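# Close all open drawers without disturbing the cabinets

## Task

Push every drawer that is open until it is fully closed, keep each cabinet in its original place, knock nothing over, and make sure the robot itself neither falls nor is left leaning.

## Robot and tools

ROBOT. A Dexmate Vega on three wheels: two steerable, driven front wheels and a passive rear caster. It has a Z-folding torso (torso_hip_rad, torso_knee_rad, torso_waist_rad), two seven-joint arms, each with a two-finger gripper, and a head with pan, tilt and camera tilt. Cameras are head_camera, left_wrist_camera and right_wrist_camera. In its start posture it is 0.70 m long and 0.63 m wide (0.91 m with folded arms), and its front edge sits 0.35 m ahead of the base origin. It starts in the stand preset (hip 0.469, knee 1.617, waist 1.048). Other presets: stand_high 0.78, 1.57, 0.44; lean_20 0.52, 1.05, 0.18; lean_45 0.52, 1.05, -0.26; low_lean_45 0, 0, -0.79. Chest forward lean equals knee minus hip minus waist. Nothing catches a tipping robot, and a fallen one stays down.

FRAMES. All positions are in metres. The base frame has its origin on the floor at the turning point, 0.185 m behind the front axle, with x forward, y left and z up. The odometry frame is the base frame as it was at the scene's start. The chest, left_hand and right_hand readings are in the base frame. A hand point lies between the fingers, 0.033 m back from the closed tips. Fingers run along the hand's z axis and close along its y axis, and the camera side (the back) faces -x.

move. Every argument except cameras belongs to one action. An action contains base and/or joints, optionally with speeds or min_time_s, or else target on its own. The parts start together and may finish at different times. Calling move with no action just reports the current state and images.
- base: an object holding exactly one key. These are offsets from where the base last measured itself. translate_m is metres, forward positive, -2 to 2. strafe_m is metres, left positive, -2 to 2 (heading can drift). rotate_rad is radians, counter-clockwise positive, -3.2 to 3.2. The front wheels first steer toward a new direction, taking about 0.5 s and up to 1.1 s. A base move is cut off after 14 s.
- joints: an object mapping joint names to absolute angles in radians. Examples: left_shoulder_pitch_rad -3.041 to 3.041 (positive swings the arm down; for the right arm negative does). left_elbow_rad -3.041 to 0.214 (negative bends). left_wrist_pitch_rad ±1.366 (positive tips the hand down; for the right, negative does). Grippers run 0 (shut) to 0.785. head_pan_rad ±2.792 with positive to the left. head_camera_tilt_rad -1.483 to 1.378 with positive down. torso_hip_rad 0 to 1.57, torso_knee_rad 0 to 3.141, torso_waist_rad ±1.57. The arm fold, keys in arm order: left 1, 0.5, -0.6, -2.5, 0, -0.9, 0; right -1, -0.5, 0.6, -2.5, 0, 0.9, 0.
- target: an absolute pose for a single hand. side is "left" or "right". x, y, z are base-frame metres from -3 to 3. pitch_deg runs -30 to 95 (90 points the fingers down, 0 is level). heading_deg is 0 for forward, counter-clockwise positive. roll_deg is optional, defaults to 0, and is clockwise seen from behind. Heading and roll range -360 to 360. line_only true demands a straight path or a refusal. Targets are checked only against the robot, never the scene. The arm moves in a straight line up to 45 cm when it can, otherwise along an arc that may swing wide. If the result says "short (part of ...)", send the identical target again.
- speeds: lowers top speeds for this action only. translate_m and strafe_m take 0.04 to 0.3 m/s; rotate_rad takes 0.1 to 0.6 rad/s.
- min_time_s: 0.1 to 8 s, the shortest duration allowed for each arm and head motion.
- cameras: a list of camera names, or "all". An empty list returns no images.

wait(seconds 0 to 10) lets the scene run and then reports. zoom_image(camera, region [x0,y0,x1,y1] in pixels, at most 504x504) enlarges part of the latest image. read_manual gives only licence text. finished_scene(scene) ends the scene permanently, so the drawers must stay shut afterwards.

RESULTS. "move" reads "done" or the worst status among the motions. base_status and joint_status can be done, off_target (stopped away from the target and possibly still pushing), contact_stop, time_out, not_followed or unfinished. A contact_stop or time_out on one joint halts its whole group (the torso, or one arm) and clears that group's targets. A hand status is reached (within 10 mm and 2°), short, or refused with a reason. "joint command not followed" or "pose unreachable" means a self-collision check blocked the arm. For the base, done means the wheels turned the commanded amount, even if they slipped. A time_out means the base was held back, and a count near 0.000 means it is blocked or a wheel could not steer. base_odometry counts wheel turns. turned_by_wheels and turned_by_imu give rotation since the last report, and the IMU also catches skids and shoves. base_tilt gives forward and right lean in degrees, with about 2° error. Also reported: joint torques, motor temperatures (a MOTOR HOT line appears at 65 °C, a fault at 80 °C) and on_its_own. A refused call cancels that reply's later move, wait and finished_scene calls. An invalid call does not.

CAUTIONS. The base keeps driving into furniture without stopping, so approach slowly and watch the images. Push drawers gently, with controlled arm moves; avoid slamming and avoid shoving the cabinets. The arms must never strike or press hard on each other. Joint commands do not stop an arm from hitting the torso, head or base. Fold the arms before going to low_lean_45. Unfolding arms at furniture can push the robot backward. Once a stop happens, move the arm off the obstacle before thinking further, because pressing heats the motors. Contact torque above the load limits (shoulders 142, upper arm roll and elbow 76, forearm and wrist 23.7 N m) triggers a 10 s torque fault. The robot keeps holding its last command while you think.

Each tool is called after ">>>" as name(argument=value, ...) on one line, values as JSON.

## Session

>>> move(joints={"head_pan_rad":0,"head_camera_tilt_rad":0.3}, cameras=["head_camera"])

>>> move(joints={"head_pan_rad":1.2}, cameras=["head_camera"])

>>> move(joints={"head_pan_rad":2.6}, cameras=["head_camera"])

>>> move(joints={"head_pan_rad":-2.2}, cameras=["head_camera"])

>>> move(joints={"head_pan_rad":-1.1}, cameras=["head_camera"])

Scene clock: 0.83 s.
Joint torques (N m): left_arm=[5.36 0.2 -0.39 -6.23 0.46 -0.97 0.22] | right_arm=[-1.87 0.32 -0.59 -5.12 -0.11 2.23 0.01]
Motor temperatures (°C): left_arm=[28 30 30 31 34 38 35] | right_arm=[30 28 29 31 34 35 35]
move: done
base_odometry: x=+0.000 y=+0.000 heading=+0.000
turned_by_wheels: +0.000
turned_by_imu: +0.000
base_tilt: forward=+0.7 right=+0.0
base_status: not commanded
joint_positions: torso_hip_rad=+0.469 torso_knee_rad=+1.617 torso_waist_rad=+1.048 left_shoulder_pitch_rad=+2.199 left_shoulder_yaw_rad=+0.001 left_upper_arm_roll_rad=-0.010 left_elbow_rad=-1.084 left_forearm_roll_rad=+0.015 left_wrist_pitch_rad=-0.506 left_wrist_yaw_rad=-0.016 left_gripper_rad=+0.005 right_shoulder_pitch_rad=-2.184 right_shoulder_yaw_rad=+0.007 right_upper_arm_roll_rad=+0.010 right_elbow_rad=-1.115 right_forearm_roll_rad=+0.008 right_wrist_pitch_rad=+0.481 right_wrist_yaw_rad=-0.008 right_gripper_rad=+0.005 head_pan_rad=+0.000 head_tilt_rad=+0.000 head_camera_tilt_rad=+0.300
joint_status: all done
chest: x=-0.0111 y=+0.0000 z=+1.4155 quat_wxyz=(+0.999, +0.000, +0.050, +0.000) (m; base frame)
left_hand: x=+0.1921 y=+0.2282 z=+0.6022 quat_wxyz=(+0.417, +0.009, +0.909, -0.003) pitch_deg=+40.7 heading_deg=-1.0 roll_deg=+0.2 back=up (m; base frame)
right_hand: x=+0.2143 y=-0.2374 z=+0.6092 quat_wxyz=(+0.427, +0.011, +0.904, -0.007) pitch_deg=+39.5 heading_deg=-1.6 roll_deg=-0.2 back=up (m; base frame)
pictures: head_camera
Images, in order (width x height): head_camera 896x560.

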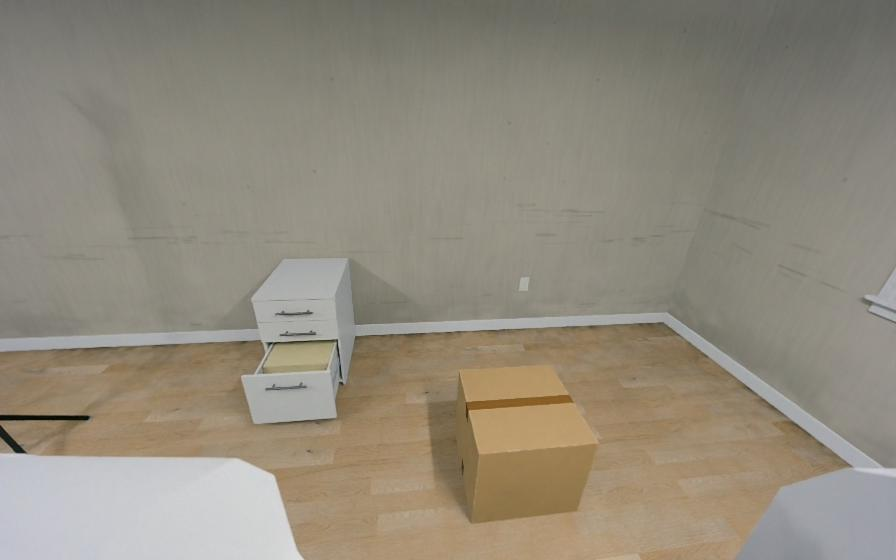

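Scene clock: 2.30 s.
Joint torques (N m): left_arm=[4.01 -1.6 0.26 -5.19 0 -2.42 -0.01] | right_arm=[-2.39 1.02 -0.44 -4.65 -0.01 2.49 0.09]
Motor temperatures (°C): left_arm=[28 30 30 31 34 39 35] | right_arm=[30 28 29 31 34 35 35]
move: done
base_odometry: x=+0.000 y=+0.000 heading=+0.000
turned_by_wheels: +0.000
turned_by_imu: +0.000
base_tilt: forward=+0.7 right=+0.0
base_status: not commanded
joint_positions: torso_hip_rad=+0.469 torso_knee_rad=+1.617 torso_waist_rad=+1.048 left_shoulder_pitch_rad=+2.199 left_shoulder_yaw_rad=+0.001 left_upper_arm_roll_rad=-0.010 left_elbow_rad=-1.084 left_forearm_roll_rad=+0.015 left_wrist_pitch_rad=-0.506 left_wrist_yaw_rad=-0.016 left_gripper_rad=+0.005 right_shoulder_pitch_rad=-2.184 right_shoulder_yaw_rad=+0.007 right_upper_arm_roll_rad=+0.010 right_elbow_rad=-1.115 right_forearm_roll_rad=+0.008 right_wrist_pitch_rad=+0.481 right_wrist_yaw_rad=-0.008 right_gripper_rad=+0.005 head_pan_rad=+1.200 head_tilt_rad=+0.000 head_camera_tilt_rad=+0.300
joint_status: all done
chest: x=-0.0111 y=+0.0000 z=+1.4155 quat_wxyz=(+0.999, +0.000, +0.050, +0.000) (m; base frame)
left_hand: x=+0.1921 y=+0.2282 z=+0.6022 quat_wxyz=(+0.417, +0.009, +0.909, -0.003) pitch_deg=+40.7 heading_deg=-1.0 roll_deg=+0.2 back=up (m; base frame)
right_hand: x=+0.2143 y=-0.2374 z=+0.6092 quat_wxyz=(+0.427, +0.011, +0.904, -0.007) pitch_deg=+39.5 heading_deg=-1.6 roll_deg=-0.2 back=up (m; base frame)
pictures: head_camera
Images, in order (width x height): head_camera 896x560.

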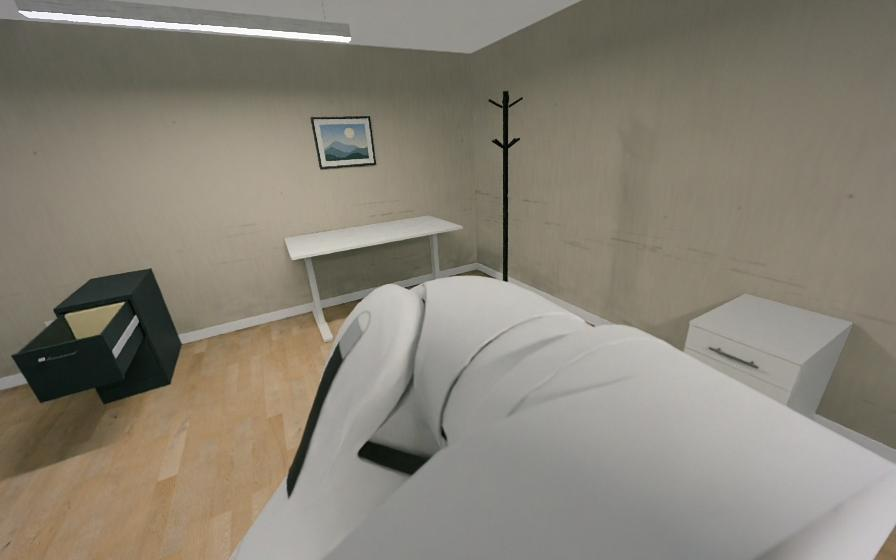

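Scene clock: 3.90 s.
Joint torques (N m): left_arm=[5.72 -0.74 1.37 -6.79 0.08 -1.15 0] | right_arm=[-3.36 0.42 -0.59 -4.49 -0.01 1.81 -0.02]
Motor temperatures (°C): left_arm=[28 30 30 31 34 39 35] | right_arm=[30 28 29 31 34 35 35]
move: done
base_odometry: x=+0.000 y=+0.000 heading=+0.000
turned_by_wheels: +0.000
turned_by_imu: +0.000
base_tilt: forward=+0.7 right=-0.1
base_status: not commanded
joint_positions: torso_hip_rad=+0.469 torso_knee_rad=+1.617 torso_waist_rad=+1.048 left_shoulder_pitch_rad=+2.199 left_shoulder_yaw_rad=+0.001 left_upper_arm_roll_rad=-0.010 left_elbow_rad=-1.084 left_forearm_roll_rad=+0.015 left_wrist_pitch_rad=-0.506 left_wrist_yaw_rad=-0.016 left_gripper_rad=+0.005 right_shoulder_pitch_rad=-2.184 right_shoulder_yaw_rad=+0.007 right_upper_arm_roll_rad=+0.010 right_elbow_rad=-1.115 right_forearm_roll_rad=+0.008 right_wrist_pitch_rad=+0.481 right_wrist_yaw_rad=-0.008 right_gripper_rad=+0.005 head_pan_rad=+2.600 head_tilt_rad=+0.000 head_camera_tilt_rad=+0.300
joint_status: all done
chest: x=-0.0111 y=+0.0000 z=+1.4155 quat_wxyz=(+0.999, +0.000, +0.050, +0.000) (m; base frame)
left_hand: x=+0.1921 y=+0.2282 z=+0.6022 quat_wxyz=(+0.417, +0.009, +0.909, -0.003) pitch_deg=+40.7 heading_deg=-1.0 roll_deg=+0.2 back=up (m; base frame)
right_hand: x=+0.2143 y=-0.2374 z=+0.6092 quat_wxyz=(+0.427, +0.011, +0.904, -0.007) pitch_deg=+39.5 heading_deg=-1.6 roll_deg=-0.2 back=up (m; base frame)
pictures: head_camera
Images, in order (width x height): head_camera 896x560.

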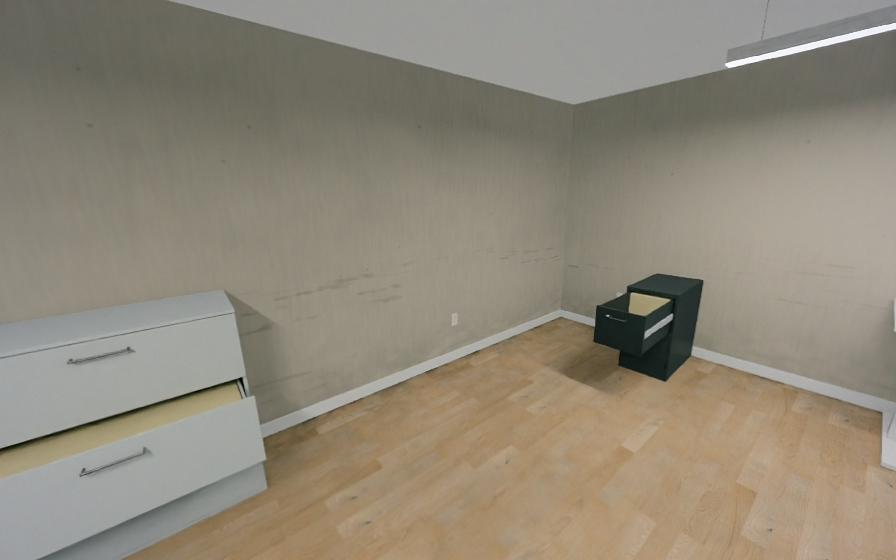

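Scene clock: 7.77 s.
Joint torques (N m): left_arm=[5.4 -2.39 -0.83 -5.8 -0.23 -2.28 0.59] | right_arm=[-2.73 0.22 -0.46 -5.1 -0.02 2.14 0.15]
Motor temperatures (°C): left_arm=[28 30 30 31 34 39 35] | right_arm=[30 28 29 31 34 35 35]
move: done
base_odometry: x=+0.000 y=+0.000 heading=+0.000
turned_by_wheels: +0.000
turned_by_imu: +0.001
base_tilt: forward=+0.6 right=+0.0
base_status: not commanded
joint_positions: torso_hip_rad=+0.469 torso_knee_rad=+1.617 torso_waist_rad=+1.048 left_shoulder_pitch_rad=+2.199 left_shoulder_yaw_rad=+0.001 left_upper_arm_roll_rad=-0.010 left_elbow_rad=-1.084 left_forearm_roll_rad=+0.015 left_wrist_pitch_rad=-0.506 left_wrist_yaw_rad=-0.016 left_gripper_rad=+0.005 right_shoulder_pitch_rad=-2.184 right_shoulder_yaw_rad=+0.007 right_upper_arm_roll_rad=+0.010 right_elbow_rad=-1.115 right_forearm_roll_rad=+0.008 right_wrist_pitch_rad=+0.481 right_wrist_yaw_rad=-0.008 right_gripper_rad=+0.005 head_pan_rad=-2.200 head_tilt_rad=+0.000 head_camera_tilt_rad=+0.300
joint_status: all done
chest: x=-0.0111 y=+0.0000 z=+1.4155 quat_wxyz=(+0.999, +0.000, +0.050, +0.000) (m; base frame)
left_hand: x=+0.1921 y=+0.2282 z=+0.6022 quat_wxyz=(+0.417, +0.009, +0.909, -0.003) pitch_deg=+40.7 heading_deg=-1.0 roll_deg=+0.2 back=up (m; base frame)
right_hand: x=+0.2143 y=-0.2374 z=+0.6092 quat_wxyz=(+0.427, +0.011, +0.904, -0.007) pitch_deg=+39.5 heading_deg=-1.6 roll_deg=-0.2 back=up (m; base frame)
pictures: head_camera
Images, in order (width x height): head_camera 896x560.

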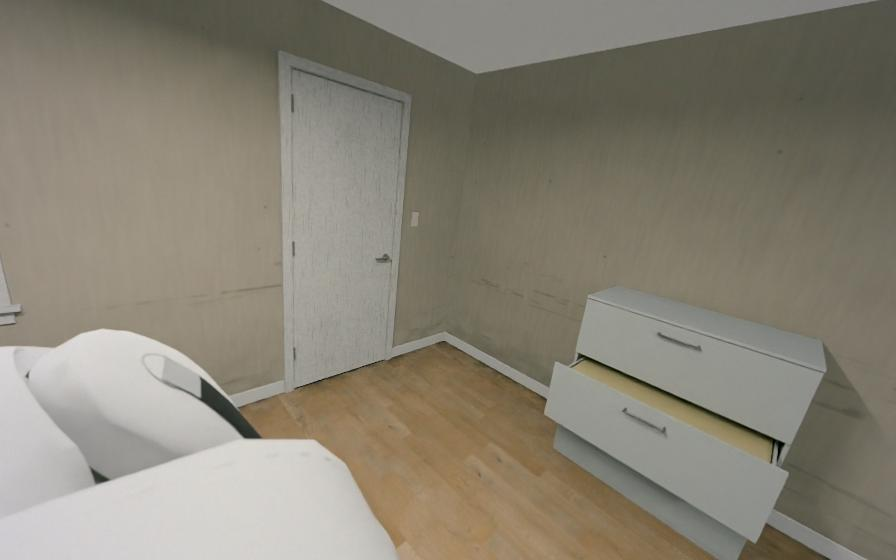

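Scene clock: 9.17 s.
Joint torques (N m): left_arm=[5.23 -0.62 1.51 -6.15 0.45 -1.47 -0.44] | right_arm=[-3.02 0.54 -0.69 -4.99 -0.05 2.15 0.1]
Motor temperatures (°C): left_arm=[28 30 30 31 34 39 35] | right_arm=[30 28 29 31 34 35 35]
move: done
base_odometry: x=+0.000 y=+0.000 heading=+0.000
turned_by_wheels: +0.000
turned_by_imu: +0.000
base_tilt: forward=+0.7 right=-0.1
base_status: not commanded
joint_positions: torso_hip_rad=+0.469 torso_knee_rad=+1.617 torso_waist_rad=+1.048 left_shoulder_pitch_rad=+2.199 left_shoulder_yaw_rad=+0.001 left_upper_arm_roll_rad=-0.010 left_elbow_rad=-1.084 left_forearm_roll_rad=+0.015 left_wrist_pitch_rad=-0.506 left_wrist_yaw_rad=-0.016 left_gripper_rad=+0.005 right_shoulder_pitch_rad=-2.184 right_shoulder_yaw_rad=+0.007 right_upper_arm_roll_rad=+0.010 right_elbow_rad=-1.115 right_forearm_roll_rad=+0.008 right_wrist_pitch_rad=+0.481 right_wrist_yaw_rad=-0.008 right_gripper_rad=+0.005 head_pan_rad=-1.100 head_tilt_rad=+0.000 head_camera_tilt_rad=+0.300
joint_status: all done
chest: x=-0.0111 y=+0.0000 z=+1.4155 quat_wxyz=(+0.999, +0.000, +0.050, +0.000) (m; base frame)
left_hand: x=+0.1921 y=+0.2282 z=+0.6022 quat_wxyz=(+0.417, +0.009, +0.909, -0.003) pitch_deg=+40.7 heading_deg=-1.0 roll_deg=+0.2 back=up (m; base frame)
right_hand: x=+0.2143 y=-0.2374 z=+0.6092 quat_wxyz=(+0.427, +0.011, +0.904, -0.007) pitch_deg=+39.5 heading_deg=-1.6 roll_deg=-0.2 back=up (m; base frame)
pictures: head_camera
Images, in order (width x height): head_camera 896x560.

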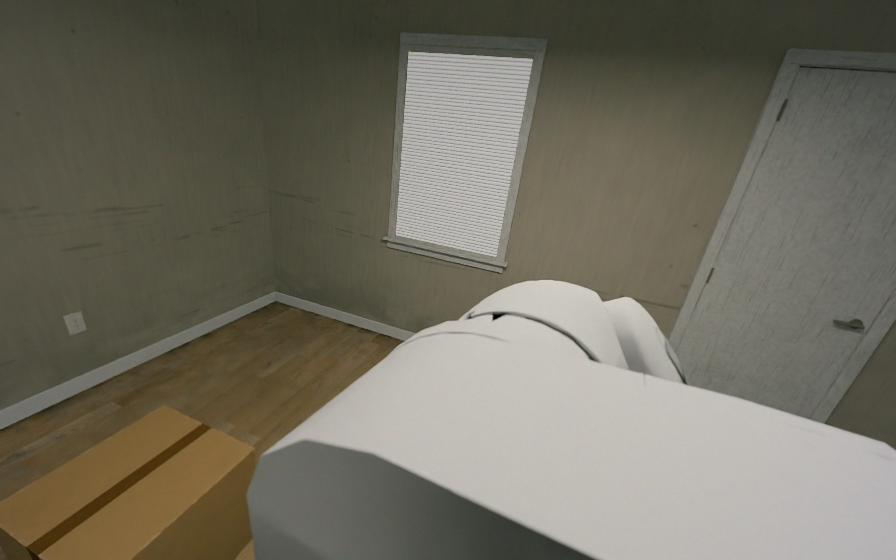

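>>> move(base={"rotate_rad":0.07}, joints={"head_pan_rad":0,"left_shoulder_pitch_rad":1.6,"left_elbow_rad":-1.9,"right_shoulder_pitch_rad":-1.6,"right_elbow_rad":-2.3}, cameras=[])

>>> move(base={"strafe_m":0.54}, cameras=[])

>>> move(base={"translate_m":0.5}, joints={"torso_hip_rad":0.0,"torso_knee_rad":0.5,"torso_waist_rad":-0.25}, cameras=["head_camera"])

Scene clock: 35.20 s.
Joint torques (N m): left_arm=[-14.17 1.01 1.6 -14.59 -0.37 -3.16 -0.24] | right_arm=[14.87 -0.24 -0.55 -11.47 -0.16 1.44 0.21]
Motor temperatures (°C): left_arm=[28 30 30 31 34 39 35] | right_arm=[30 28 29 32 34 36 35]
move: done
base_odometry: x=+0.000 y=+0.000 heading=+0.070
turned_by_wheels: +0.070
turned_by_imu: +0.069
base_tilt: forward=+0.7 right=+0.0
base_status: done
joint_positions: torso_hip_rad=+0.469 torso_knee_rad=+1.617 torso_waist_rad=+1.048 left_shoulder_pitch_rad=+1.601 left_shoulder_yaw_rad=+0.001 left_upper_arm_roll_rad=-0.010 left_elbow_rad=-1.899 left_forearm_roll_rad=+0.015 left_wrist_pitch_rad=-0.506 left_wrist_yaw_rad=-0.016 left_gripper_rad=+0.005 right_shoulder_pitch_rad=-1.604 right_shoulder_yaw_rad=+0.007 right_upper_arm_roll_rad=+0.010 right_elbow_rad=-2.294 right_forearm_roll_rad=+0.008 right_wrist_pitch_rad=+0.481 right_wrist_yaw_rad=-0.008 right_gripper_rad=+0.005 head_pan_rad=+0.000 head_tilt_rad=+0.000 head_camera_tilt_rad=+0.300
joint_status: all done
chest: x=-0.0111 y=+0.0000 z=+1.4155 quat_wxyz=(+0.999, +0.000, +0.050, +0.000) (m; base frame)
left_hand: x=+0.5954 y=+0.2269 z=+1.3727 quat_wxyz=(+0.908, +0.012, +0.420, +0.006) pitch_deg=-40.3 heading_deg=-1.3 roll_deg=+2.0 back=up (m; base frame)
right_hand: x=+0.4523 y=-0.2397 z=+1.5701 quat_wxyz=(+0.969, +0.010, +0.247, -0.002) pitch_deg=-61.3 heading_deg=-2.6 roll_deg=+2.3 back=up (m; base frame)
pictures: none
No camera images: "cameras" was empty.

Scene clock: 39.43 s.
Joint torques (N m): left_arm=[-11.67 0.71 1.42 -14.8 0.3 -3.36 0.01] | right_arm=[15.12 0.41 -0.86 -10.91 -0.04 1.05 0.25]
Motor temperatures (°C): left_arm=[28 30 30 31 34 39 35] | right_arm=[30 28 29 32 34 36 35]
move: done
base_odometry: x=-0.041 y=+0.537 heading=+0.078
turned_by_wheels: +0.008
turned_by_imu: +0.003
base_tilt: forward=+0.7 right=-0.1
base_status: done
joint_positions: torso_hip_rad=+0.469 torso_knee_rad=+1.617 torso_waist_rad=+1.048 left_shoulder_pitch_rad=+1.600 left_shoulder_yaw_rad=+0.001 left_upper_arm_roll_rad=-0.010 left_elbow_rad=-1.900 left_forearm_roll_rad=+0.015 left_wrist_pitch_rad=-0.506 left_wrist_yaw_rad=-0.016 left_gripper_rad=+0.005 right_shoulder_pitch_rad=-1.600 right_shoulder_yaw_rad=+0.007 right_upper_arm_roll_rad=+0.010 right_elbow_rad=-2.300 right_forearm_roll_rad=+0.008 right_wrist_pitch_rad=+0.481 right_wrist_yaw_rad=-0.008 right_gripper_rad=+0.005 head_pan_rad=+0.000 head_tilt_rad=+0.000 head_camera_tilt_rad=+0.300
joint_status: not commanded
chest: x=-0.0111 y=+0.0000 z=+1.4155 quat_wxyz=(+0.999, +0.000, +0.050, +0.000) (m; base frame)
left_hand: x=+0.5952 y=+0.2269 z=+1.3733 quat_wxyz=(+0.908, +0.012, +0.419, +0.006) pitch_deg=-40.4 heading_deg=-1.3 roll_deg=+2.0 back=up (m; base frame)
right_hand: x=+0.4491 y=-0.2397 z=+1.5742 quat_wxyz=(+0.970, +0.010, +0.243, -0.002) pitch_deg=-61.8 heading_deg=-2.6 roll_deg=+2.3 back=up (m; base frame)
pictures: none
No camera images: "cameras" was empty.

Scene clock: 45.53 s.
Joint torques (N m): left_arm=[-1.38 0.84 0.54 -12.63 -0.38 -3.23 -0.1] | right_arm=[6.96 0.46 -0.34 -12.22 -0.06 2.32 0.12]
Motor temperatures (°C): left_arm=[28 30 30 31 34 39 35] | right_arm=[30 28 29 32 34 36 35]
move: done
base_odometry: x=+0.457 y=+0.577 heading=+0.077
turned_by_wheels: +0.000
turned_by_imu: +0.000
base_tilt: forward=+0.7 right=+0.0
base_status: done
joint_positions: torso_hip_rad=+0.000 torso_knee_rad=+0.500 torso_waist_rad=-0.250 left_shoulder_pitch_rad=+1.600 left_shoulder_yaw_rad=+0.001 left_upper_arm_roll_rad=-0.010 left_elbow_rad=-1.900 left_forearm_roll_rad=+0.015 left_wrist_pitch_rad=-0.506 left_wrist_yaw_rad=-0.016 left_gripper_rad=+0.005 right_shoulder_pitch_rad=-1.600 right_shoulder_yaw_rad=+0.007 right_upper_arm_roll_rad=+0.010 right_elbow_rad=-2.300 right_forearm_roll_rad=+0.008 right_wrist_pitch_rad=+0.481 right_wrist_yaw_rad=-0.008 right_gripper_rad=+0.005 head_pan_rad=+0.000 head_tilt_rad=+0.000 head_camera_tilt_rad=+0.300
joint_status: all done
chest: x=+0.1108 y=+0.0000 z=+1.0320 quat_wxyz=(+0.930, +0.000, +0.366, +0.000) (m; base frame)
left_hand: x=+0.5680 y=+0.2269 z=+0.6315 quat_wxyz=(+0.726, +0.013, +0.687, +0.002) pitch_deg=-3.2 heading_deg=-1.0 roll_deg=+1.3 back=up (m; base frame)
right_hand: x=+0.5732 y=-0.2397 z=+0.8798 quat_wxyz=(+0.842, +0.009, +0.540, -0.006) pitch_deg=-24.6 heading_deg=-1.4 roll_deg=+0.6 back=up (m; base frame)
pictures: head_camera
Images, in order (width x height): head_camera 896x560.

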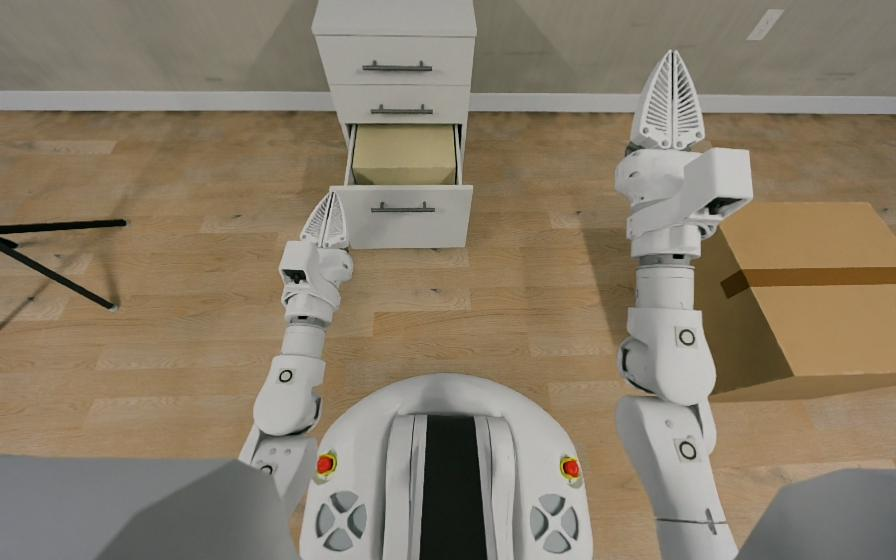

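>>> move(target={"side":"left","x":0.64,"y":0.142,"z":0.27,"pitch_deg":45,"heading_deg":0}, cameras=["head_camera","left_wrist_camera"])

Scene clock: 63.37 s.
Joint torques (N m): left_arm=[-10.01 -7.14 0.49 -12.06 0.66 -1.87 -0.03] | right_arm=[7.73 0.17 -0.6 -11.42 -0.07 1.95 0.14]
Motor temperatures (°C): left_arm=[28 30 30 31 34 39 35] | right_arm=[30 28 29 33 34 36 35]
move: done
base_odometry: x=+0.457 y=+0.577 heading=+0.077
turned_by_wheels: +0.000
turned_by_imu: +0.001
base_tilt: forward=+0.7 right=+0.0
base_status: not commanded
joint_positions: torso_hip_rad=+0.000 torso_knee_rad=+0.500 torso_waist_rad=-0.250 left_shoulder_pitch_rad=+0.975 left_shoulder_yaw_rad=-0.162 left_upper_arm_roll_rad=+0.053 left_elbow_rad=-1.264 left_forearm_roll_rad=+0.105 left_wrist_pitch_rad=+0.331 left_wrist_yaw_rad=+0.104 left_gripper_rad=+0.005 right_shoulder_pitch_rad=-1.600 right_shoulder_yaw_rad=+0.007 right_upper_arm_roll_rad=+0.010 right_elbow_rad=-2.300 right_forearm_roll_rad=+0.008 right_wrist_pitch_rad=+0.481 right_wrist_yaw_rad=-0.008 right_gripper_rad=+0.005 head_pan_rad=+0.000 head_tilt_rad=+0.000 head_camera_tilt_rad=+0.300
joint_status: not commanded
chest: x=+0.1108 y=+0.0000 z=+1.0320 quat_wxyz=(+0.930, +0.000, +0.366, +0.000) (m; base frame)
left_hand: x=+0.6395 y=+0.1424 z=+0.2711 quat_wxyz=(+0.384, +0.000, +0.923, +0.000) pitch_deg=+44.8 heading_deg=+0.0 roll_deg=+0.0 back=up (m; base frame)
left_hand_status: reached (straight line, planned for 3.7 s): 1 mm and 0.2 deg off.
right_hand: x=+0.5732 y=-0.2397 z=+0.8798 quat_wxyz=(+0.842, +0.009, +0.540, -0.006) pitch_deg=-24.6 heading_deg=-1.4 roll_deg=+0.6 back=up (m; base frame)
pictures: head_camera, left_wrist_camera
Images, in order (width x height): head_camera 896x560, left_wrist_camera 672x420.

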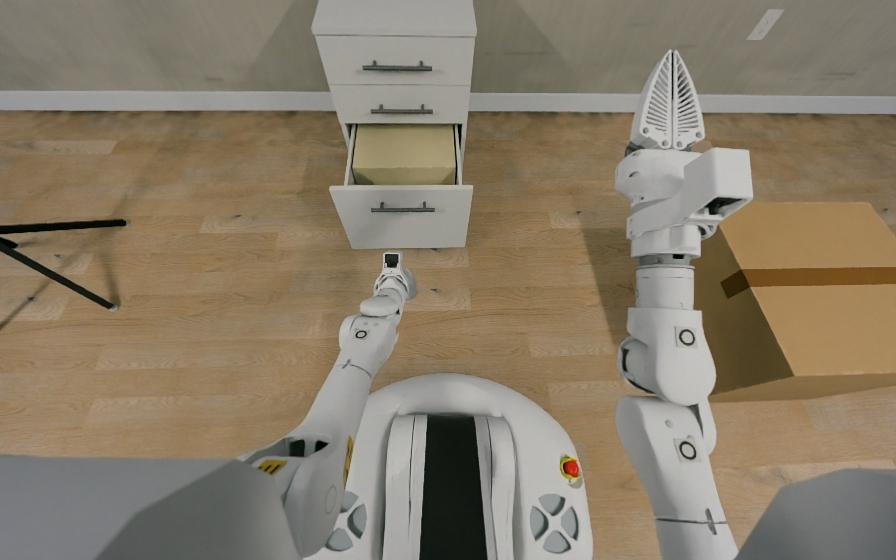

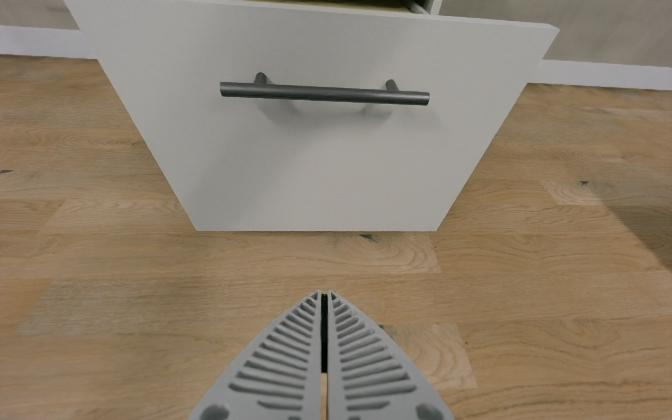

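>>> move(target={"side":"left","x":0.64,"y":0.142,"z":0.25,"pitch_deg":42,"heading_deg":0}, cameras=[])

>>> move(base={"translate_m":0.32}, speeds={"translate_m":0.11}, cameras=["head_camera","left_wrist_camera"])

Scene clock: 75.43 s.
Joint torques (N m): left_arm=[-7.27 -1.24 1.85 -9.08 0.22 -3.08 0.04] | right_arm=[7.88 0.54 -0.52 -12.07 -0.06 2.02 0.26]
Motor temperatures (°C): left_arm=[28 30 30 31 34 39 35] | right_arm=[30 28 29 33 34 36 35]
move: done
base_odometry: x=+0.457 y=+0.577 heading=+0.077
turned_by_wheels: +0.000
turned_by_imu: +0.001
base_tilt: forward=+0.6 right=+0.0
base_status: not commanded
joint_positions: torso_hip_rad=+0.000 torso_knee_rad=+0.500 torso_waist_rad=-0.250 left_shoulder_pitch_rad=+0.924 left_shoulder_yaw_rad=-0.151 left_upper_arm_roll_rad=+0.046 left_elbow_rad=-1.045 left_forearm_roll_rad=+0.095 left_wrist_pitch_rad=+0.115 left_wrist_yaw_rad=+0.116 left_gripper_rad=+0.005 right_shoulder_pitch_rad=-1.600 right_shoulder_yaw_rad=+0.007 right_upper_arm_roll_rad=+0.010 right_elbow_rad=-2.300 right_forearm_roll_rad=+0.008 right_wrist_pitch_rad=+0.481 right_wrist_yaw_rad=-0.008 right_gripper_rad=+0.005 head_pan_rad=+0.000 head_tilt_rad=+0.000 head_camera_tilt_rad=+0.300
joint_status: not commanded
chest: x=+0.1108 y=+0.0000 z=+1.0320 quat_wxyz=(+0.930, +0.000, +0.366, +0.000) (m; base frame)
left_hand: x=+0.6398 y=+0.1418 z=+0.2502 quat_wxyz=(+0.406, +0.000, +0.914, +0.000) pitch_deg=+42.1 heading_deg=+0.0 roll_deg=+0.0 back=up (m; base frame)
left_hand_status: reached (straight line, planned for 1.0 s): 0 mm and 0.1 deg off.
right_hand: x=+0.5732 y=-0.2397 z=+0.8798 quat_wxyz=(+0.842, +0.009, +0.540, -0.006) pitch_deg=-24.6 heading_deg=-1.4 roll_deg=+0.6 back=up (m; base frame)
pictures: none
No camera images: "cameras" was empty.

Scene clock: 79.17 s.
Joint torques (N m): left_arm=[-11.15 -4.54 3.25 -12.53 0.24 -1.91 -0.56] | right_arm=[6.63 0.37 -0.93 -12.7 -0.09 2.05 0.06]
Motor temperatures (°C): left_arm=[28 30 30 32 34 39 35] | right_arm=[30 28 29 33 34 36 35]
move: done
base_odometry: x=+0.776 y=+0.603 heading=+0.077
turned_by_wheels: +0.000
turned_by_imu: +0.000
base_tilt: forward=+0.6 right=-0.1
base_status: done
joint_positions: torso_hip_rad=+0.000 torso_knee_rad=+0.500 torso_waist_rad=-0.250 left_shoulder_pitch_rad=+0.923 left_shoulder_yaw_rad=-0.151 left_upper_arm_roll_rad=+0.046 left_elbow_rad=-1.039 left_forearm_roll_rad=+0.095 left_wrist_pitch_rad=+0.109 left_wrist_yaw_rad=+0.116 left_gripper_rad=+0.005 right_shoulder_pitch_rad=-1.600 right_shoulder_yaw_rad=+0.007 right_upper_arm_roll_rad=+0.010 right_elbow_rad=-2.300 right_forearm_roll_rad=+0.008 right_wrist_pitch_rad=+0.481 right_wrist_yaw_rad=-0.008 right_gripper_rad=+0.005 head_pan_rad=+0.000 head_tilt_rad=+0.000 head_camera_tilt_rad=+0.300
joint_status: not commanded
chest: x=+0.1108 y=+0.0000 z=+1.0320 quat_wxyz=(+0.930, +0.000, +0.366, +0.000) (m; base frame)
left_hand: x=+0.6396 y=+0.1420 z=+0.2496 quat_wxyz=(+0.406, +0.000, +0.914, +0.000) pitch_deg=+42.0 heading_deg=+0.0 roll_deg=+0.0 back=up (m; base frame)
right_hand: x=+0.5732 y=-0.2397 z=+0.8798 quat_wxyz=(+0.842, +0.009, +0.540, -0.006) pitch_deg=-24.6 heading_deg=-1.4 roll_deg=+0.6 back=up (m; base frame)
pictures: head_camera, left_wrist_camera
Images, in order (width x height): head_camera 896x560, left_wrist_camera 672x420.

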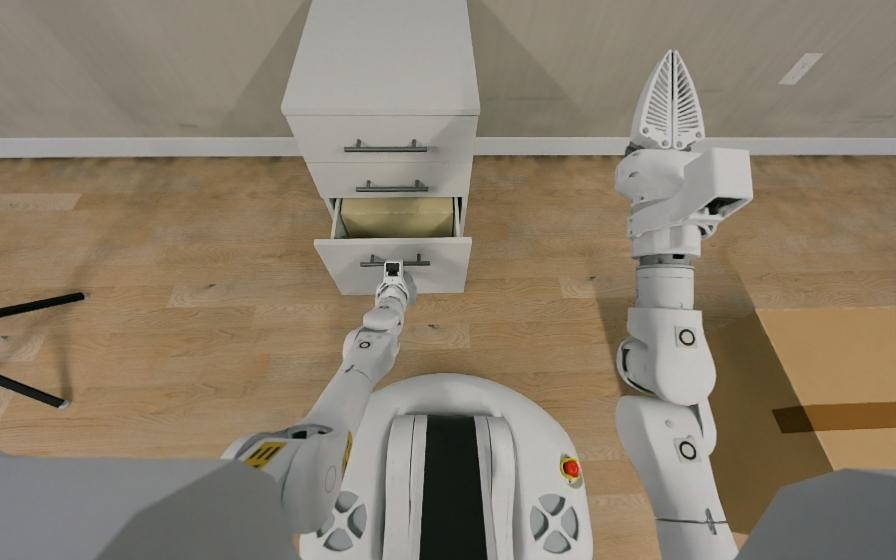

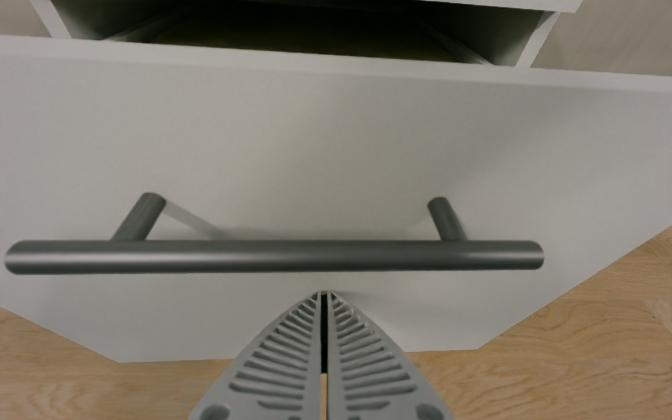

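>>> move(base={"translate_m":0.1}, speeds={"translate_m":0.1}, cameras=["head_camera","left_wrist_camera"])

Scene clock: 86.37 s.
Joint torques (N m): left_arm=[-10.37 -2.48 4.84 -11.64 -0.27 -1.67 -0.59] | right_arm=[7.9 0.37 -0.41 -11.99 -0.13 2.33 -0.01]
Motor temperatures (°C): left_arm=[28 30 30 32 34 39 35] | right_arm=[30 28 29 33 34 36 35]
move: done
base_odometry: x=+0.876 y=+0.611 heading=+0.077
turned_by_wheels: +0.000
turned_by_imu: +0.000
base_tilt: forward=+0.7 right=-0.1
base_status: done
joint_positions: torso_hip_rad=+0.000 torso_knee_rad=+0.500 torso_waist_rad=-0.250 left_shoulder_pitch_rad=+0.923 left_shoulder_yaw_rad=-0.151 left_upper_arm_roll_rad=+0.046 left_elbow_rad=-1.039 left_forearm_roll_rad=+0.095 left_wrist_pitch_rad=+0.109 left_wrist_yaw_rad=+0.116 left_gripper_rad=+0.005 right_shoulder_pitch_rad=-1.600 right_shoulder_yaw_rad=+0.007 right_upper_arm_roll_rad=+0.010 right_elbow_rad=-2.300 right_forearm_roll_rad=+0.008 right_wrist_pitch_rad=+0.481 right_wrist_yaw_rad=-0.008 right_gripper_rad=+0.005 head_pan_rad=+0.000 head_tilt_rad=+0.000 head_camera_tilt_rad=+0.300
joint_status: not commanded
chest: x=+0.1108 y=+0.0000 z=+1.0320 quat_wxyz=(+0.930, +0.000, +0.366, +0.000) (m; base frame)
left_hand: x=+0.6395 y=+0.1420 z=+0.2495 quat_wxyz=(+0.406, +0.000, +0.914, +0.000) pitch_deg=+42.1 heading_deg=+0.0 roll_deg=+0.0 back=up (m; base frame)
right_hand: x=+0.5732 y=-0.2397 z=+0.8798 quat_wxyz=(+0.842, +0.009, +0.540, -0.006) pitch_deg=-24.6 heading_deg=-1.4 roll_deg=+0.6 back=up (m; base frame)
pictures: head_camera, left_wrist_camera
Images, in order (width x height): head_camera 896x560, left_wrist_camera 672x420.

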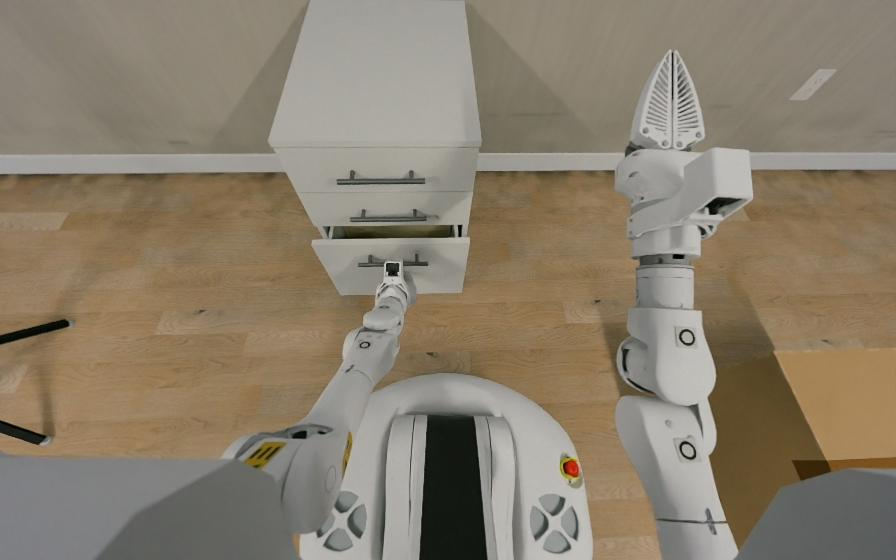

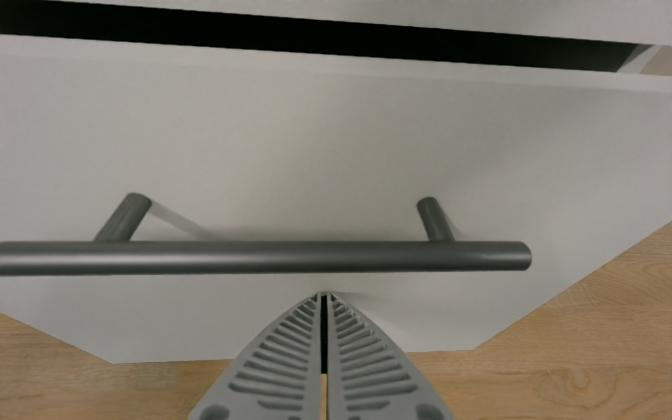

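>>> move(base={"translate_m":0.05}, speeds={"translate_m":0.08}, cameras=["head_camera","left_wrist_camera"])

Scene clock: 91.40 s.
Joint torques (N m): left_arm=[-9.97 -0.18 2.73 -11.83 -0.57 -1.99 -0.43] | right_arm=[8.21 0.16 -0.46 -12.33 -0.09 2.54 0.06]
Motor temperatures (°C): left_arm=[28 30 30 32 34 39 35] | right_arm=[30 28 29 33 34 36 35]
move: done
base_odometry: x=+0.925 y=+0.615 heading=+0.076
turned_by_wheels: +0.000
turned_by_imu: +0.000
base_tilt: forward=+0.7 right=+0.0
base_status: done
joint_positions: torso_hip_rad=+0.000 torso_knee_rad=+0.500 torso_waist_rad=-0.250 left_shoulder_pitch_rad=+0.923 left_shoulder_yaw_rad=-0.151 left_upper_arm_roll_rad=+0.046 left_elbow_rad=-1.039 left_forearm_roll_rad=+0.095 left_wrist_pitch_rad=+0.109 left_wrist_yaw_rad=+0.116 left_gripper_rad=+0.005 right_shoulder_pitch_rad=-1.600 right_shoulder_yaw_rad=+0.007 right_upper_arm_roll_rad=+0.010 right_elbow_rad=-2.300 right_forearm_roll_rad=+0.008 right_wrist_pitch_rad=+0.481 right_wrist_yaw_rad=-0.008 right_gripper_rad=+0.005 head_pan_rad=+0.000 head_tilt_rad=+0.000 head_camera_tilt_rad=+0.300
joint_status: not commanded
chest: x=+0.1108 y=+0.0000 z=+1.0320 quat_wxyz=(+0.930, +0.000, +0.366, +0.000) (m; base frame)
left_hand: x=+0.6396 y=+0.1420 z=+0.2496 quat_wxyz=(+0.406, +0.000, +0.914, +0.000) pitch_deg=+42.0 heading_deg=+0.0 roll_deg=+0.0 back=up (m; base frame)
right_hand: x=+0.5732 y=-0.2397 z=+0.8798 quat_wxyz=(+0.842, +0.009, +0.540, -0.006) pitch_deg=-24.6 heading_deg=-1.4 roll_deg=+0.6 back=up (m; base frame)
pictures: head_camera, left_wrist_camera
Images, in order (width x height): head_camera 896x560, left_wrist_camera 672x420.

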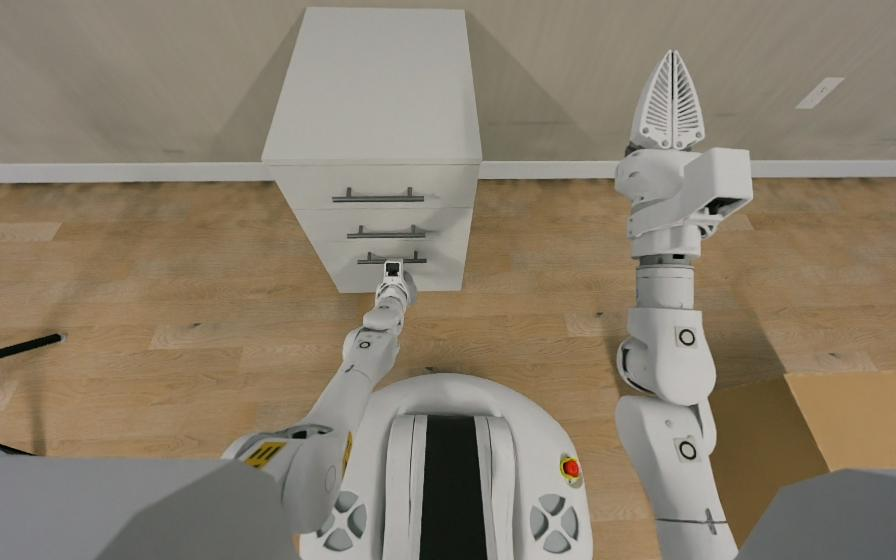

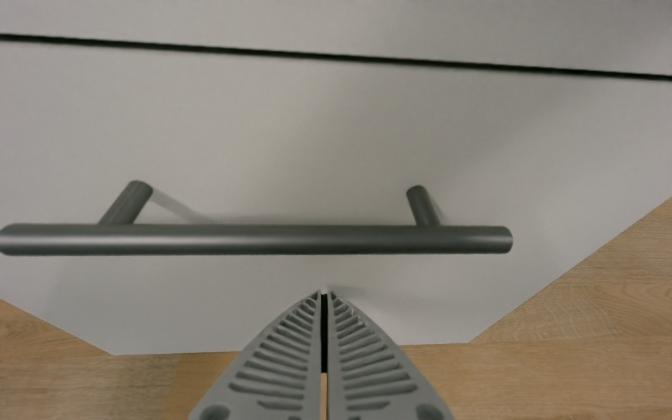

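>>> move(base={"translate_m":0.025}, speeds={"translate_m":0.06}, cameras=["head_camera","left_wrist_camera"])

>>> zoom_image(camera="head_camera", region=[250, 150, 500, 310])

Scene clock: 95.63 s.
Joint torques (N m): left_arm=[-17.96 -1.06 1.87 -21.27 0.64 -5.49 0.11] | right_arm=[6.94 0.35 -0.5 -11.86 -0.02 2.43 0.23]
Motor temperatures (°C): left_arm=[28 30 30 32 34 39 35] | right_arm=[30 28 29 33 34 36 35]
move: done
base_odometry: x=+0.950 y=+0.617 heading=+0.076
turned_by_wheels: +0.000
turned_by_imu: +0.001
base_tilt: forward=+0.7 right=-0.1
base_status: done
joint_positions: torso_hip_rad=+0.000 torso_knee_rad=+0.500 torso_waist_rad=-0.250 left_shoulder_pitch_rad=+0.923 left_shoulder_yaw_rad=-0.151 left_upper_arm_roll_rad=+0.046 left_elbow_rad=-1.038 left_forearm_roll_rad=+0.095 left_wrist_pitch_rad=+0.110 left_wrist_yaw_rad=+0.116 left_gripper_rad=+0.005 right_shoulder_pitch_rad=-1.600 right_shoulder_yaw_rad=+0.007 right_upper_arm_roll_rad=+0.010 right_elbow_rad=-2.300 right_forearm_roll_rad=+0.008 right_wrist_pitch_rad=+0.481 right_wrist_yaw_rad=-0.008 right_gripper_rad=+0.005 head_pan_rad=+0.000 head_tilt_rad=+0.000 head_camera_tilt_rad=+0.300
joint_status: not commanded
chest: x=+0.1108 y=+0.0000 z=+1.0320 quat_wxyz=(+0.930, +0.000, +0.366, +0.000) (m; base frame)
left_hand: x=+0.6387 y=+0.1420 z=+0.2488 quat_wxyz=(+0.405, +0.000, +0.914, +0.000) pitch_deg=+42.2 heading_deg=+0.0 roll_deg=+0.0 back=up (m; base frame)
right_hand: x=+0.5732 y=-0.2397 z=+0.8798 quat_wxyz=(+0.842, +0.009, +0.540, -0.006) pitch_deg=-24.6 heading_deg=-1.4 roll_deg=+0.6 back=up (m; base frame)
pictures: head_camera, left_wrist_camera
Images, in order (width x height): head_camera 896x560, left_wrist_camera 672x420.

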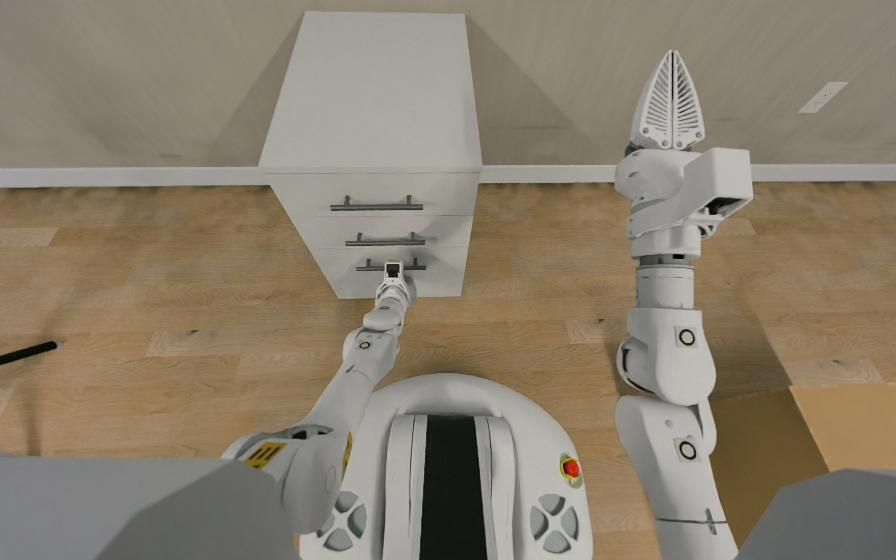

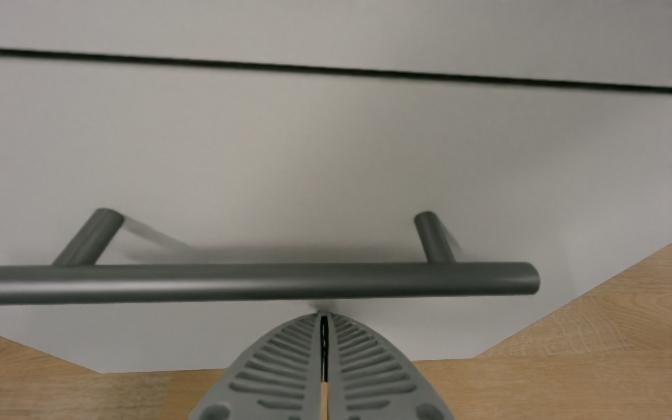

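Scaled by 2.016 from the camera's 896x560 image, which has a finer 960x600 frame.

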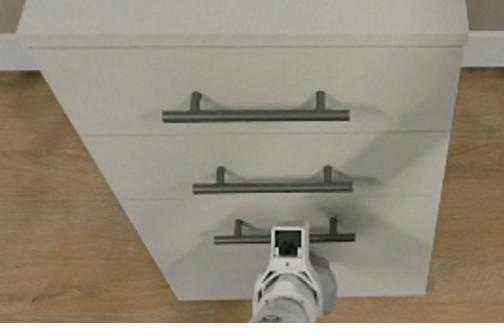

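>>> move(base={"translate_m":-0.35}, cameras=[])

>>> move(base={"rotate_rad":-0.27}, joints={"torso_hip_rad":0.469,"torso_knee_rad":1.617,"torso_waist_rad":1.048,"left_shoulder_pitch_rad":1.6,"left_elbow_rad":-1.9,"left_shoulder_yaw_rad":0,"left_upper_arm_roll_rad":0,"left_forearm_roll_rad":0,"left_wrist_pitch_rad":-0.486,"left_wrist_yaw_rad":0,"head_camera_tilt_rad":0.3}, cameras=["head_camera"])

>>> move(base={"translate_m":-1.55}, cameras=[])

>>> move(base={"rotate_rad":1.85}, joints={"head_camera_tilt_rad":0.4}, cameras=["head_camera"])

Scene clock: 130.23 s.
Joint torques (N m): left_arm=[-10.62 -0.92 3.21 -11.99 0.23 -2.36 -0.25] | right_arm=[7.49 0.09 -0.74 -11.65 -0.07 2.84 0.17]
Motor temperatures (°C): left_arm=[30 30 30 33 34 42 35] | right_arm=[30 28 29 33 34 36 35]
move: done
base_odometry: x=+0.601 y=+0.589 heading=+0.075
turned_by_wheels: -0.001
turned_by_imu: +0.000
base_tilt: forward=+0.6 right=+0.0
base_status: done
joint_positions: torso_hip_rad=+0.000 torso_knee_rad=+0.500 torso_waist_rad=-0.250 left_shoulder_pitch_rad=+0.923 left_shoulder_yaw_rad=-0.151 left_upper_arm_roll_rad=+0.046 left_elbow_rad=-1.039 left_forearm_roll_rad=+0.095 left_wrist_pitch_rad=+0.109 left_wrist_yaw_rad=+0.116 left_gripper_rad=+0.005 right_shoulder_pitch_rad=-1.600 right_shoulder_yaw_rad=+0.007 right_upper_arm_roll_rad=+0.010 right_elbow_rad=-2.300 right_forearm_roll_rad=+0.008 right_wrist_pitch_rad=+0.481 right_wrist_yaw_rad=-0.008 right_gripper_rad=+0.005 head_pan_rad=+0.000 head_tilt_rad=+0.000 head_camera_tilt_rad=+0.300
joint_status: not commanded
chest: x=+0.1109 y=+0.0000 z=+1.0319 quat_wxyz=(+0.930, +0.000, +0.366, +0.000) (m; base frame)
left_hand: x=+0.6396 y=+0.1420 z=+0.2496 quat_wxyz=(+0.406, +0.000, +0.914, +0.000) pitch_deg=+42.0 heading_deg=+0.0 roll_deg=+0.0 back=up (m; base frame)
right_hand: x=+0.5732 y=-0.2397 z=+0.8798 quat_wxyz=(+0.842, +0.009, +0.540, -0.006) pitch_deg=-24.6 heading_deg=-1.4 roll_deg=+0.6 back=up (m; base frame)
pictures: none
No camera images: "cameras" was empty.

Scene clock: 136.33 s.
Joint torques (N m): left_arm=[-6.06 -0.83 -1.27 -15.36 0.15 -1.52 -0.21] | right_arm=[13.95 -0.15 -0.54 -10.24 -0.11 1.58 0.12]
Motor temperatures (°C): left_arm=[29 30 30 33 34 41 35] | right_arm=[30 28 29 33 34 36 35]
move: done
base_odometry: x=+0.602 y=+0.590 heading=-0.195
turned_by_wheels: -0.270
turned_by_imu: -0.265
base_tilt: forward=+0.6 right=-0.1
base_status: done
joint_positions: torso_hip_rad=+0.469 torso_knee_rad=+1.617 torso_waist_rad=+1.048 left_shoulder_pitch_rad=+1.600 left_shoulder_yaw_rad=+0.000 left_upper_arm_roll_rad=+0.000 left_elbow_rad=-1.899 left_forearm_roll_rad=+0.000 left_wrist_pitch_rad=-0.485 left_wrist_yaw_rad=+0.000 left_gripper_rad=+0.005 right_shoulder_pitch_rad=-1.600 right_shoulder_yaw_rad=+0.007 right_upper_arm_roll_rad=+0.010 right_elbow_rad=-2.300 right_forearm_roll_rad=+0.008 right_wrist_pitch_rad=+0.481 right_wrist_yaw_rad=-0.008 right_gripper_rad=+0.005 head_pan_rad=+0.000 head_tilt_rad=+0.000 head_camera_tilt_rad=+0.300
joint_status: all done
chest: x=-0.0110 y=+0.0000 z=+1.4154 quat_wxyz=(+0.999, +0.000, +0.050, +0.000) (m; base frame)
left_hand: x=+0.6009 y=+0.2292 z=+1.3669 quat_wxyz=(+0.904, +0.000, +0.429, +0.000) pitch_deg=-39.2 heading_deg=+0.0 roll_deg=+0.0 back=up (m; base frame)
right_hand: x=+0.4492 y=-0.2397 z=+1.5741 quat_wxyz=(+0.970, +0.010, +0.243, -0.002) pitch_deg=-61.8 heading_deg=-2.6 roll_deg=+2.3 back=up (m; base frame)
pictures: head_camera
Images, in order (width x height): head_camera 896x560.

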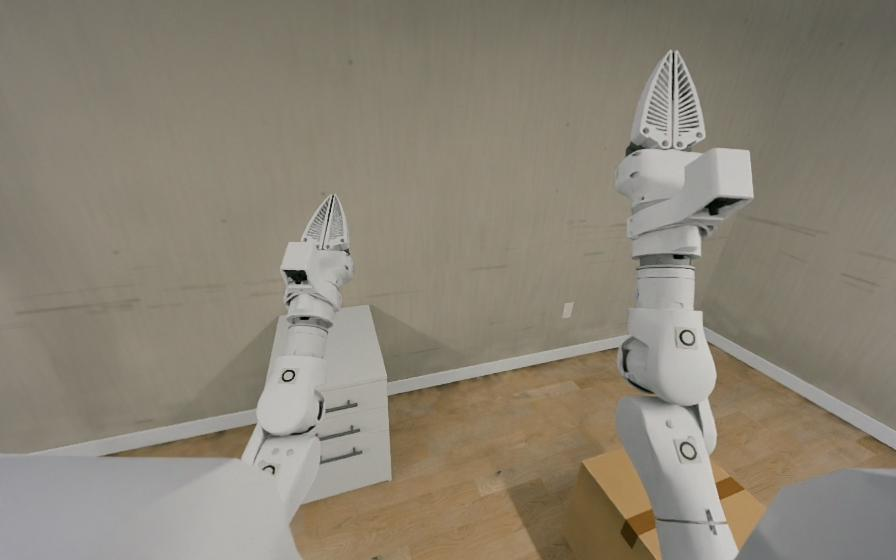

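Scene clock: 143.53 s.
Joint torques (N m): left_arm=[-6.75 0.41 -1.38 -15.65 -0.39 -2.51 -0.14] | right_arm=[14.31 0.29 -0.41 -9.71 -0.08 1.16 0.3]
Motor temperatures (°C): left_arm=[29 30 30 33 34 41 35] | right_arm=[30 28 29 33 34 36 35]
move: done
base_odometry: x=-0.920 y=+0.886 heading=-0.195
turned_by_wheels: -0.001
turned_by_imu: -0.001
base_tilt: forward=+0.6 right=-0.1
base_status: done
joint_positions: torso_hip_rad=+0.469 torso_knee_rad=+1.617 torso_waist_rad=+1.048 left_shoulder_pitch_rad=+1.600 left_shoulder_yaw_rad=+0.000 left_upper_arm_roll_rad=+0.000 left_elbow_rad=-1.900 left_forearm_roll_rad=+0.000 left_wrist_pitch_rad=-0.486 left_wrist_yaw_rad=+0.000 left_gripper_rad=+0.005 right_shoulder_pitch_rad=-1.600 right_shoulder_yaw_rad=+0.007 right_upper_arm_roll_rad=+0.010 right_elbow_rad=-2.300 right_forearm_roll_rad=+0.008 right_wrist_pitch_rad=+0.481 right_wrist_yaw_rad=-0.008 right_gripper_rad=+0.005 head_pan_rad=+0.000 head_tilt_rad=+0.000 head_camera_tilt_rad=+0.300
joint_status: not commanded
chest: x=-0.0111 y=+0.0000 z=+1.4155 quat_wxyz=(+0.999, +0.000, +0.050, +0.000) (m; base frame)
left_hand: x=+0.6007 y=+0.2292 z=+1.3671 quat_wxyz=(+0.904, +0.000, +0.428, +0.000) pitch_deg=-39.3 heading_deg=+0.0 roll_deg=+0.0 back=up (m; base frame)
right_hand: x=+0.4491 y=-0.2397 z=+1.5742 quat_wxyz=(+0.970, +0.010, +0.243, -0.002) pitch_deg=-61.8 heading_deg=-2.6 roll_deg=+2.3 back=up (m; base frame)
pictures: none
No camera images: "cameras" was empty.

Scene clock: 148.20 s.
Joint torques (N m): left_arm=[-6.03 -1.28 -1.07 -13.46 0.3 -2.01 -0.33] | right_arm=[13.9 -0.08 -0.54 -11.29 -0.09 1.17 0.05]
Motor temperatures (°C): left_arm=[29 30 30 33 34 40 35] | right_arm=[30 28 29 33 34 36 35]
move: done
base_odometry: x=-0.919 y=+0.885 heading=+1.657
turned_by_wheels: +1.852
turned_by_imu: +1.815
base_tilt: forward=+0.6 right=+0.0
base_status: done
joint_positions: torso_hip_rad=+0.469 torso_knee_rad=+1.617 torso_waist_rad=+1.048 left_shoulder_pitch_rad=+1.600 left_shoulder_yaw_rad=+0.000 left_upper_arm_roll_rad=+0.000 left_elbow_rad=-1.900 left_forearm_roll_rad=+0.000 left_wrist_pitch_rad=-0.486 left_wrist_yaw_rad=+0.000 left_gripper_rad=+0.005 right_shoulder_pitch_rad=-1.600 right_shoulder_yaw_rad=+0.007 right_upper_arm_roll_rad=+0.010 right_elbow_rad=-2.300 right_forearm_roll_rad=+0.008 right_wrist_pitch_rad=+0.481 right_wrist_yaw_rad=-0.008 right_gripper_rad=+0.005 head_pan_rad=+0.000 head_tilt_rad=+0.000 head_camera_tilt_rad=+0.400
joint_status: all done
chest: x=-0.0111 y=+0.0000 z=+1.4155 quat_wxyz=(+0.999, +0.000, +0.050, +0.000) (m; base frame)
left_hand: x=+0.6006 y=+0.2292 z=+1.3671 quat_wxyz=(+0.904, +0.000, +0.428, +0.000) pitch_deg=-39.3 heading_deg=+0.0 roll_deg=+0.0 back=up (m; base frame)
right_hand: x=+0.4491 y=-0.2397 z=+1.5742 quat_wxyz=(+0.970, +0.010, +0.243, -0.002) pitch_deg=-61.8 heading_deg=-2.6 roll_deg=+2.3 back=up (m; base frame)
pictures: head_camera
Images, in order (width x height): head_camera 896x560.

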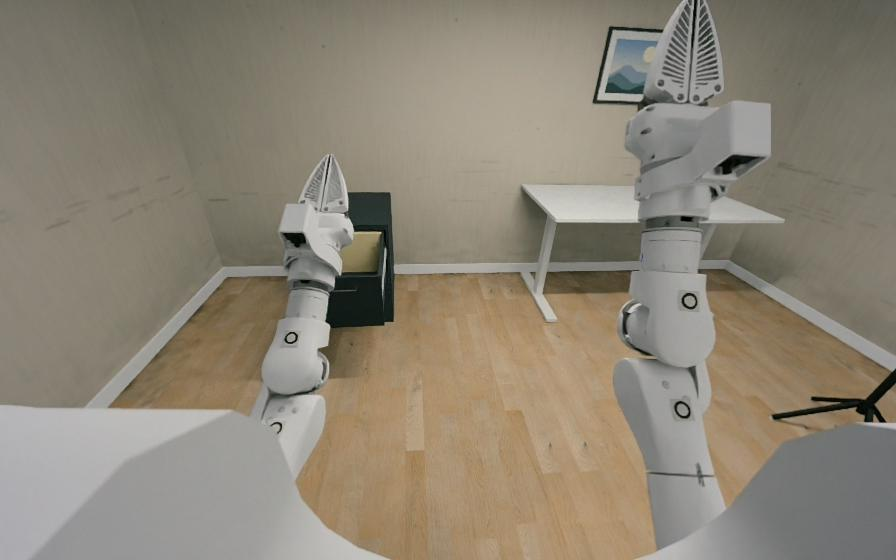

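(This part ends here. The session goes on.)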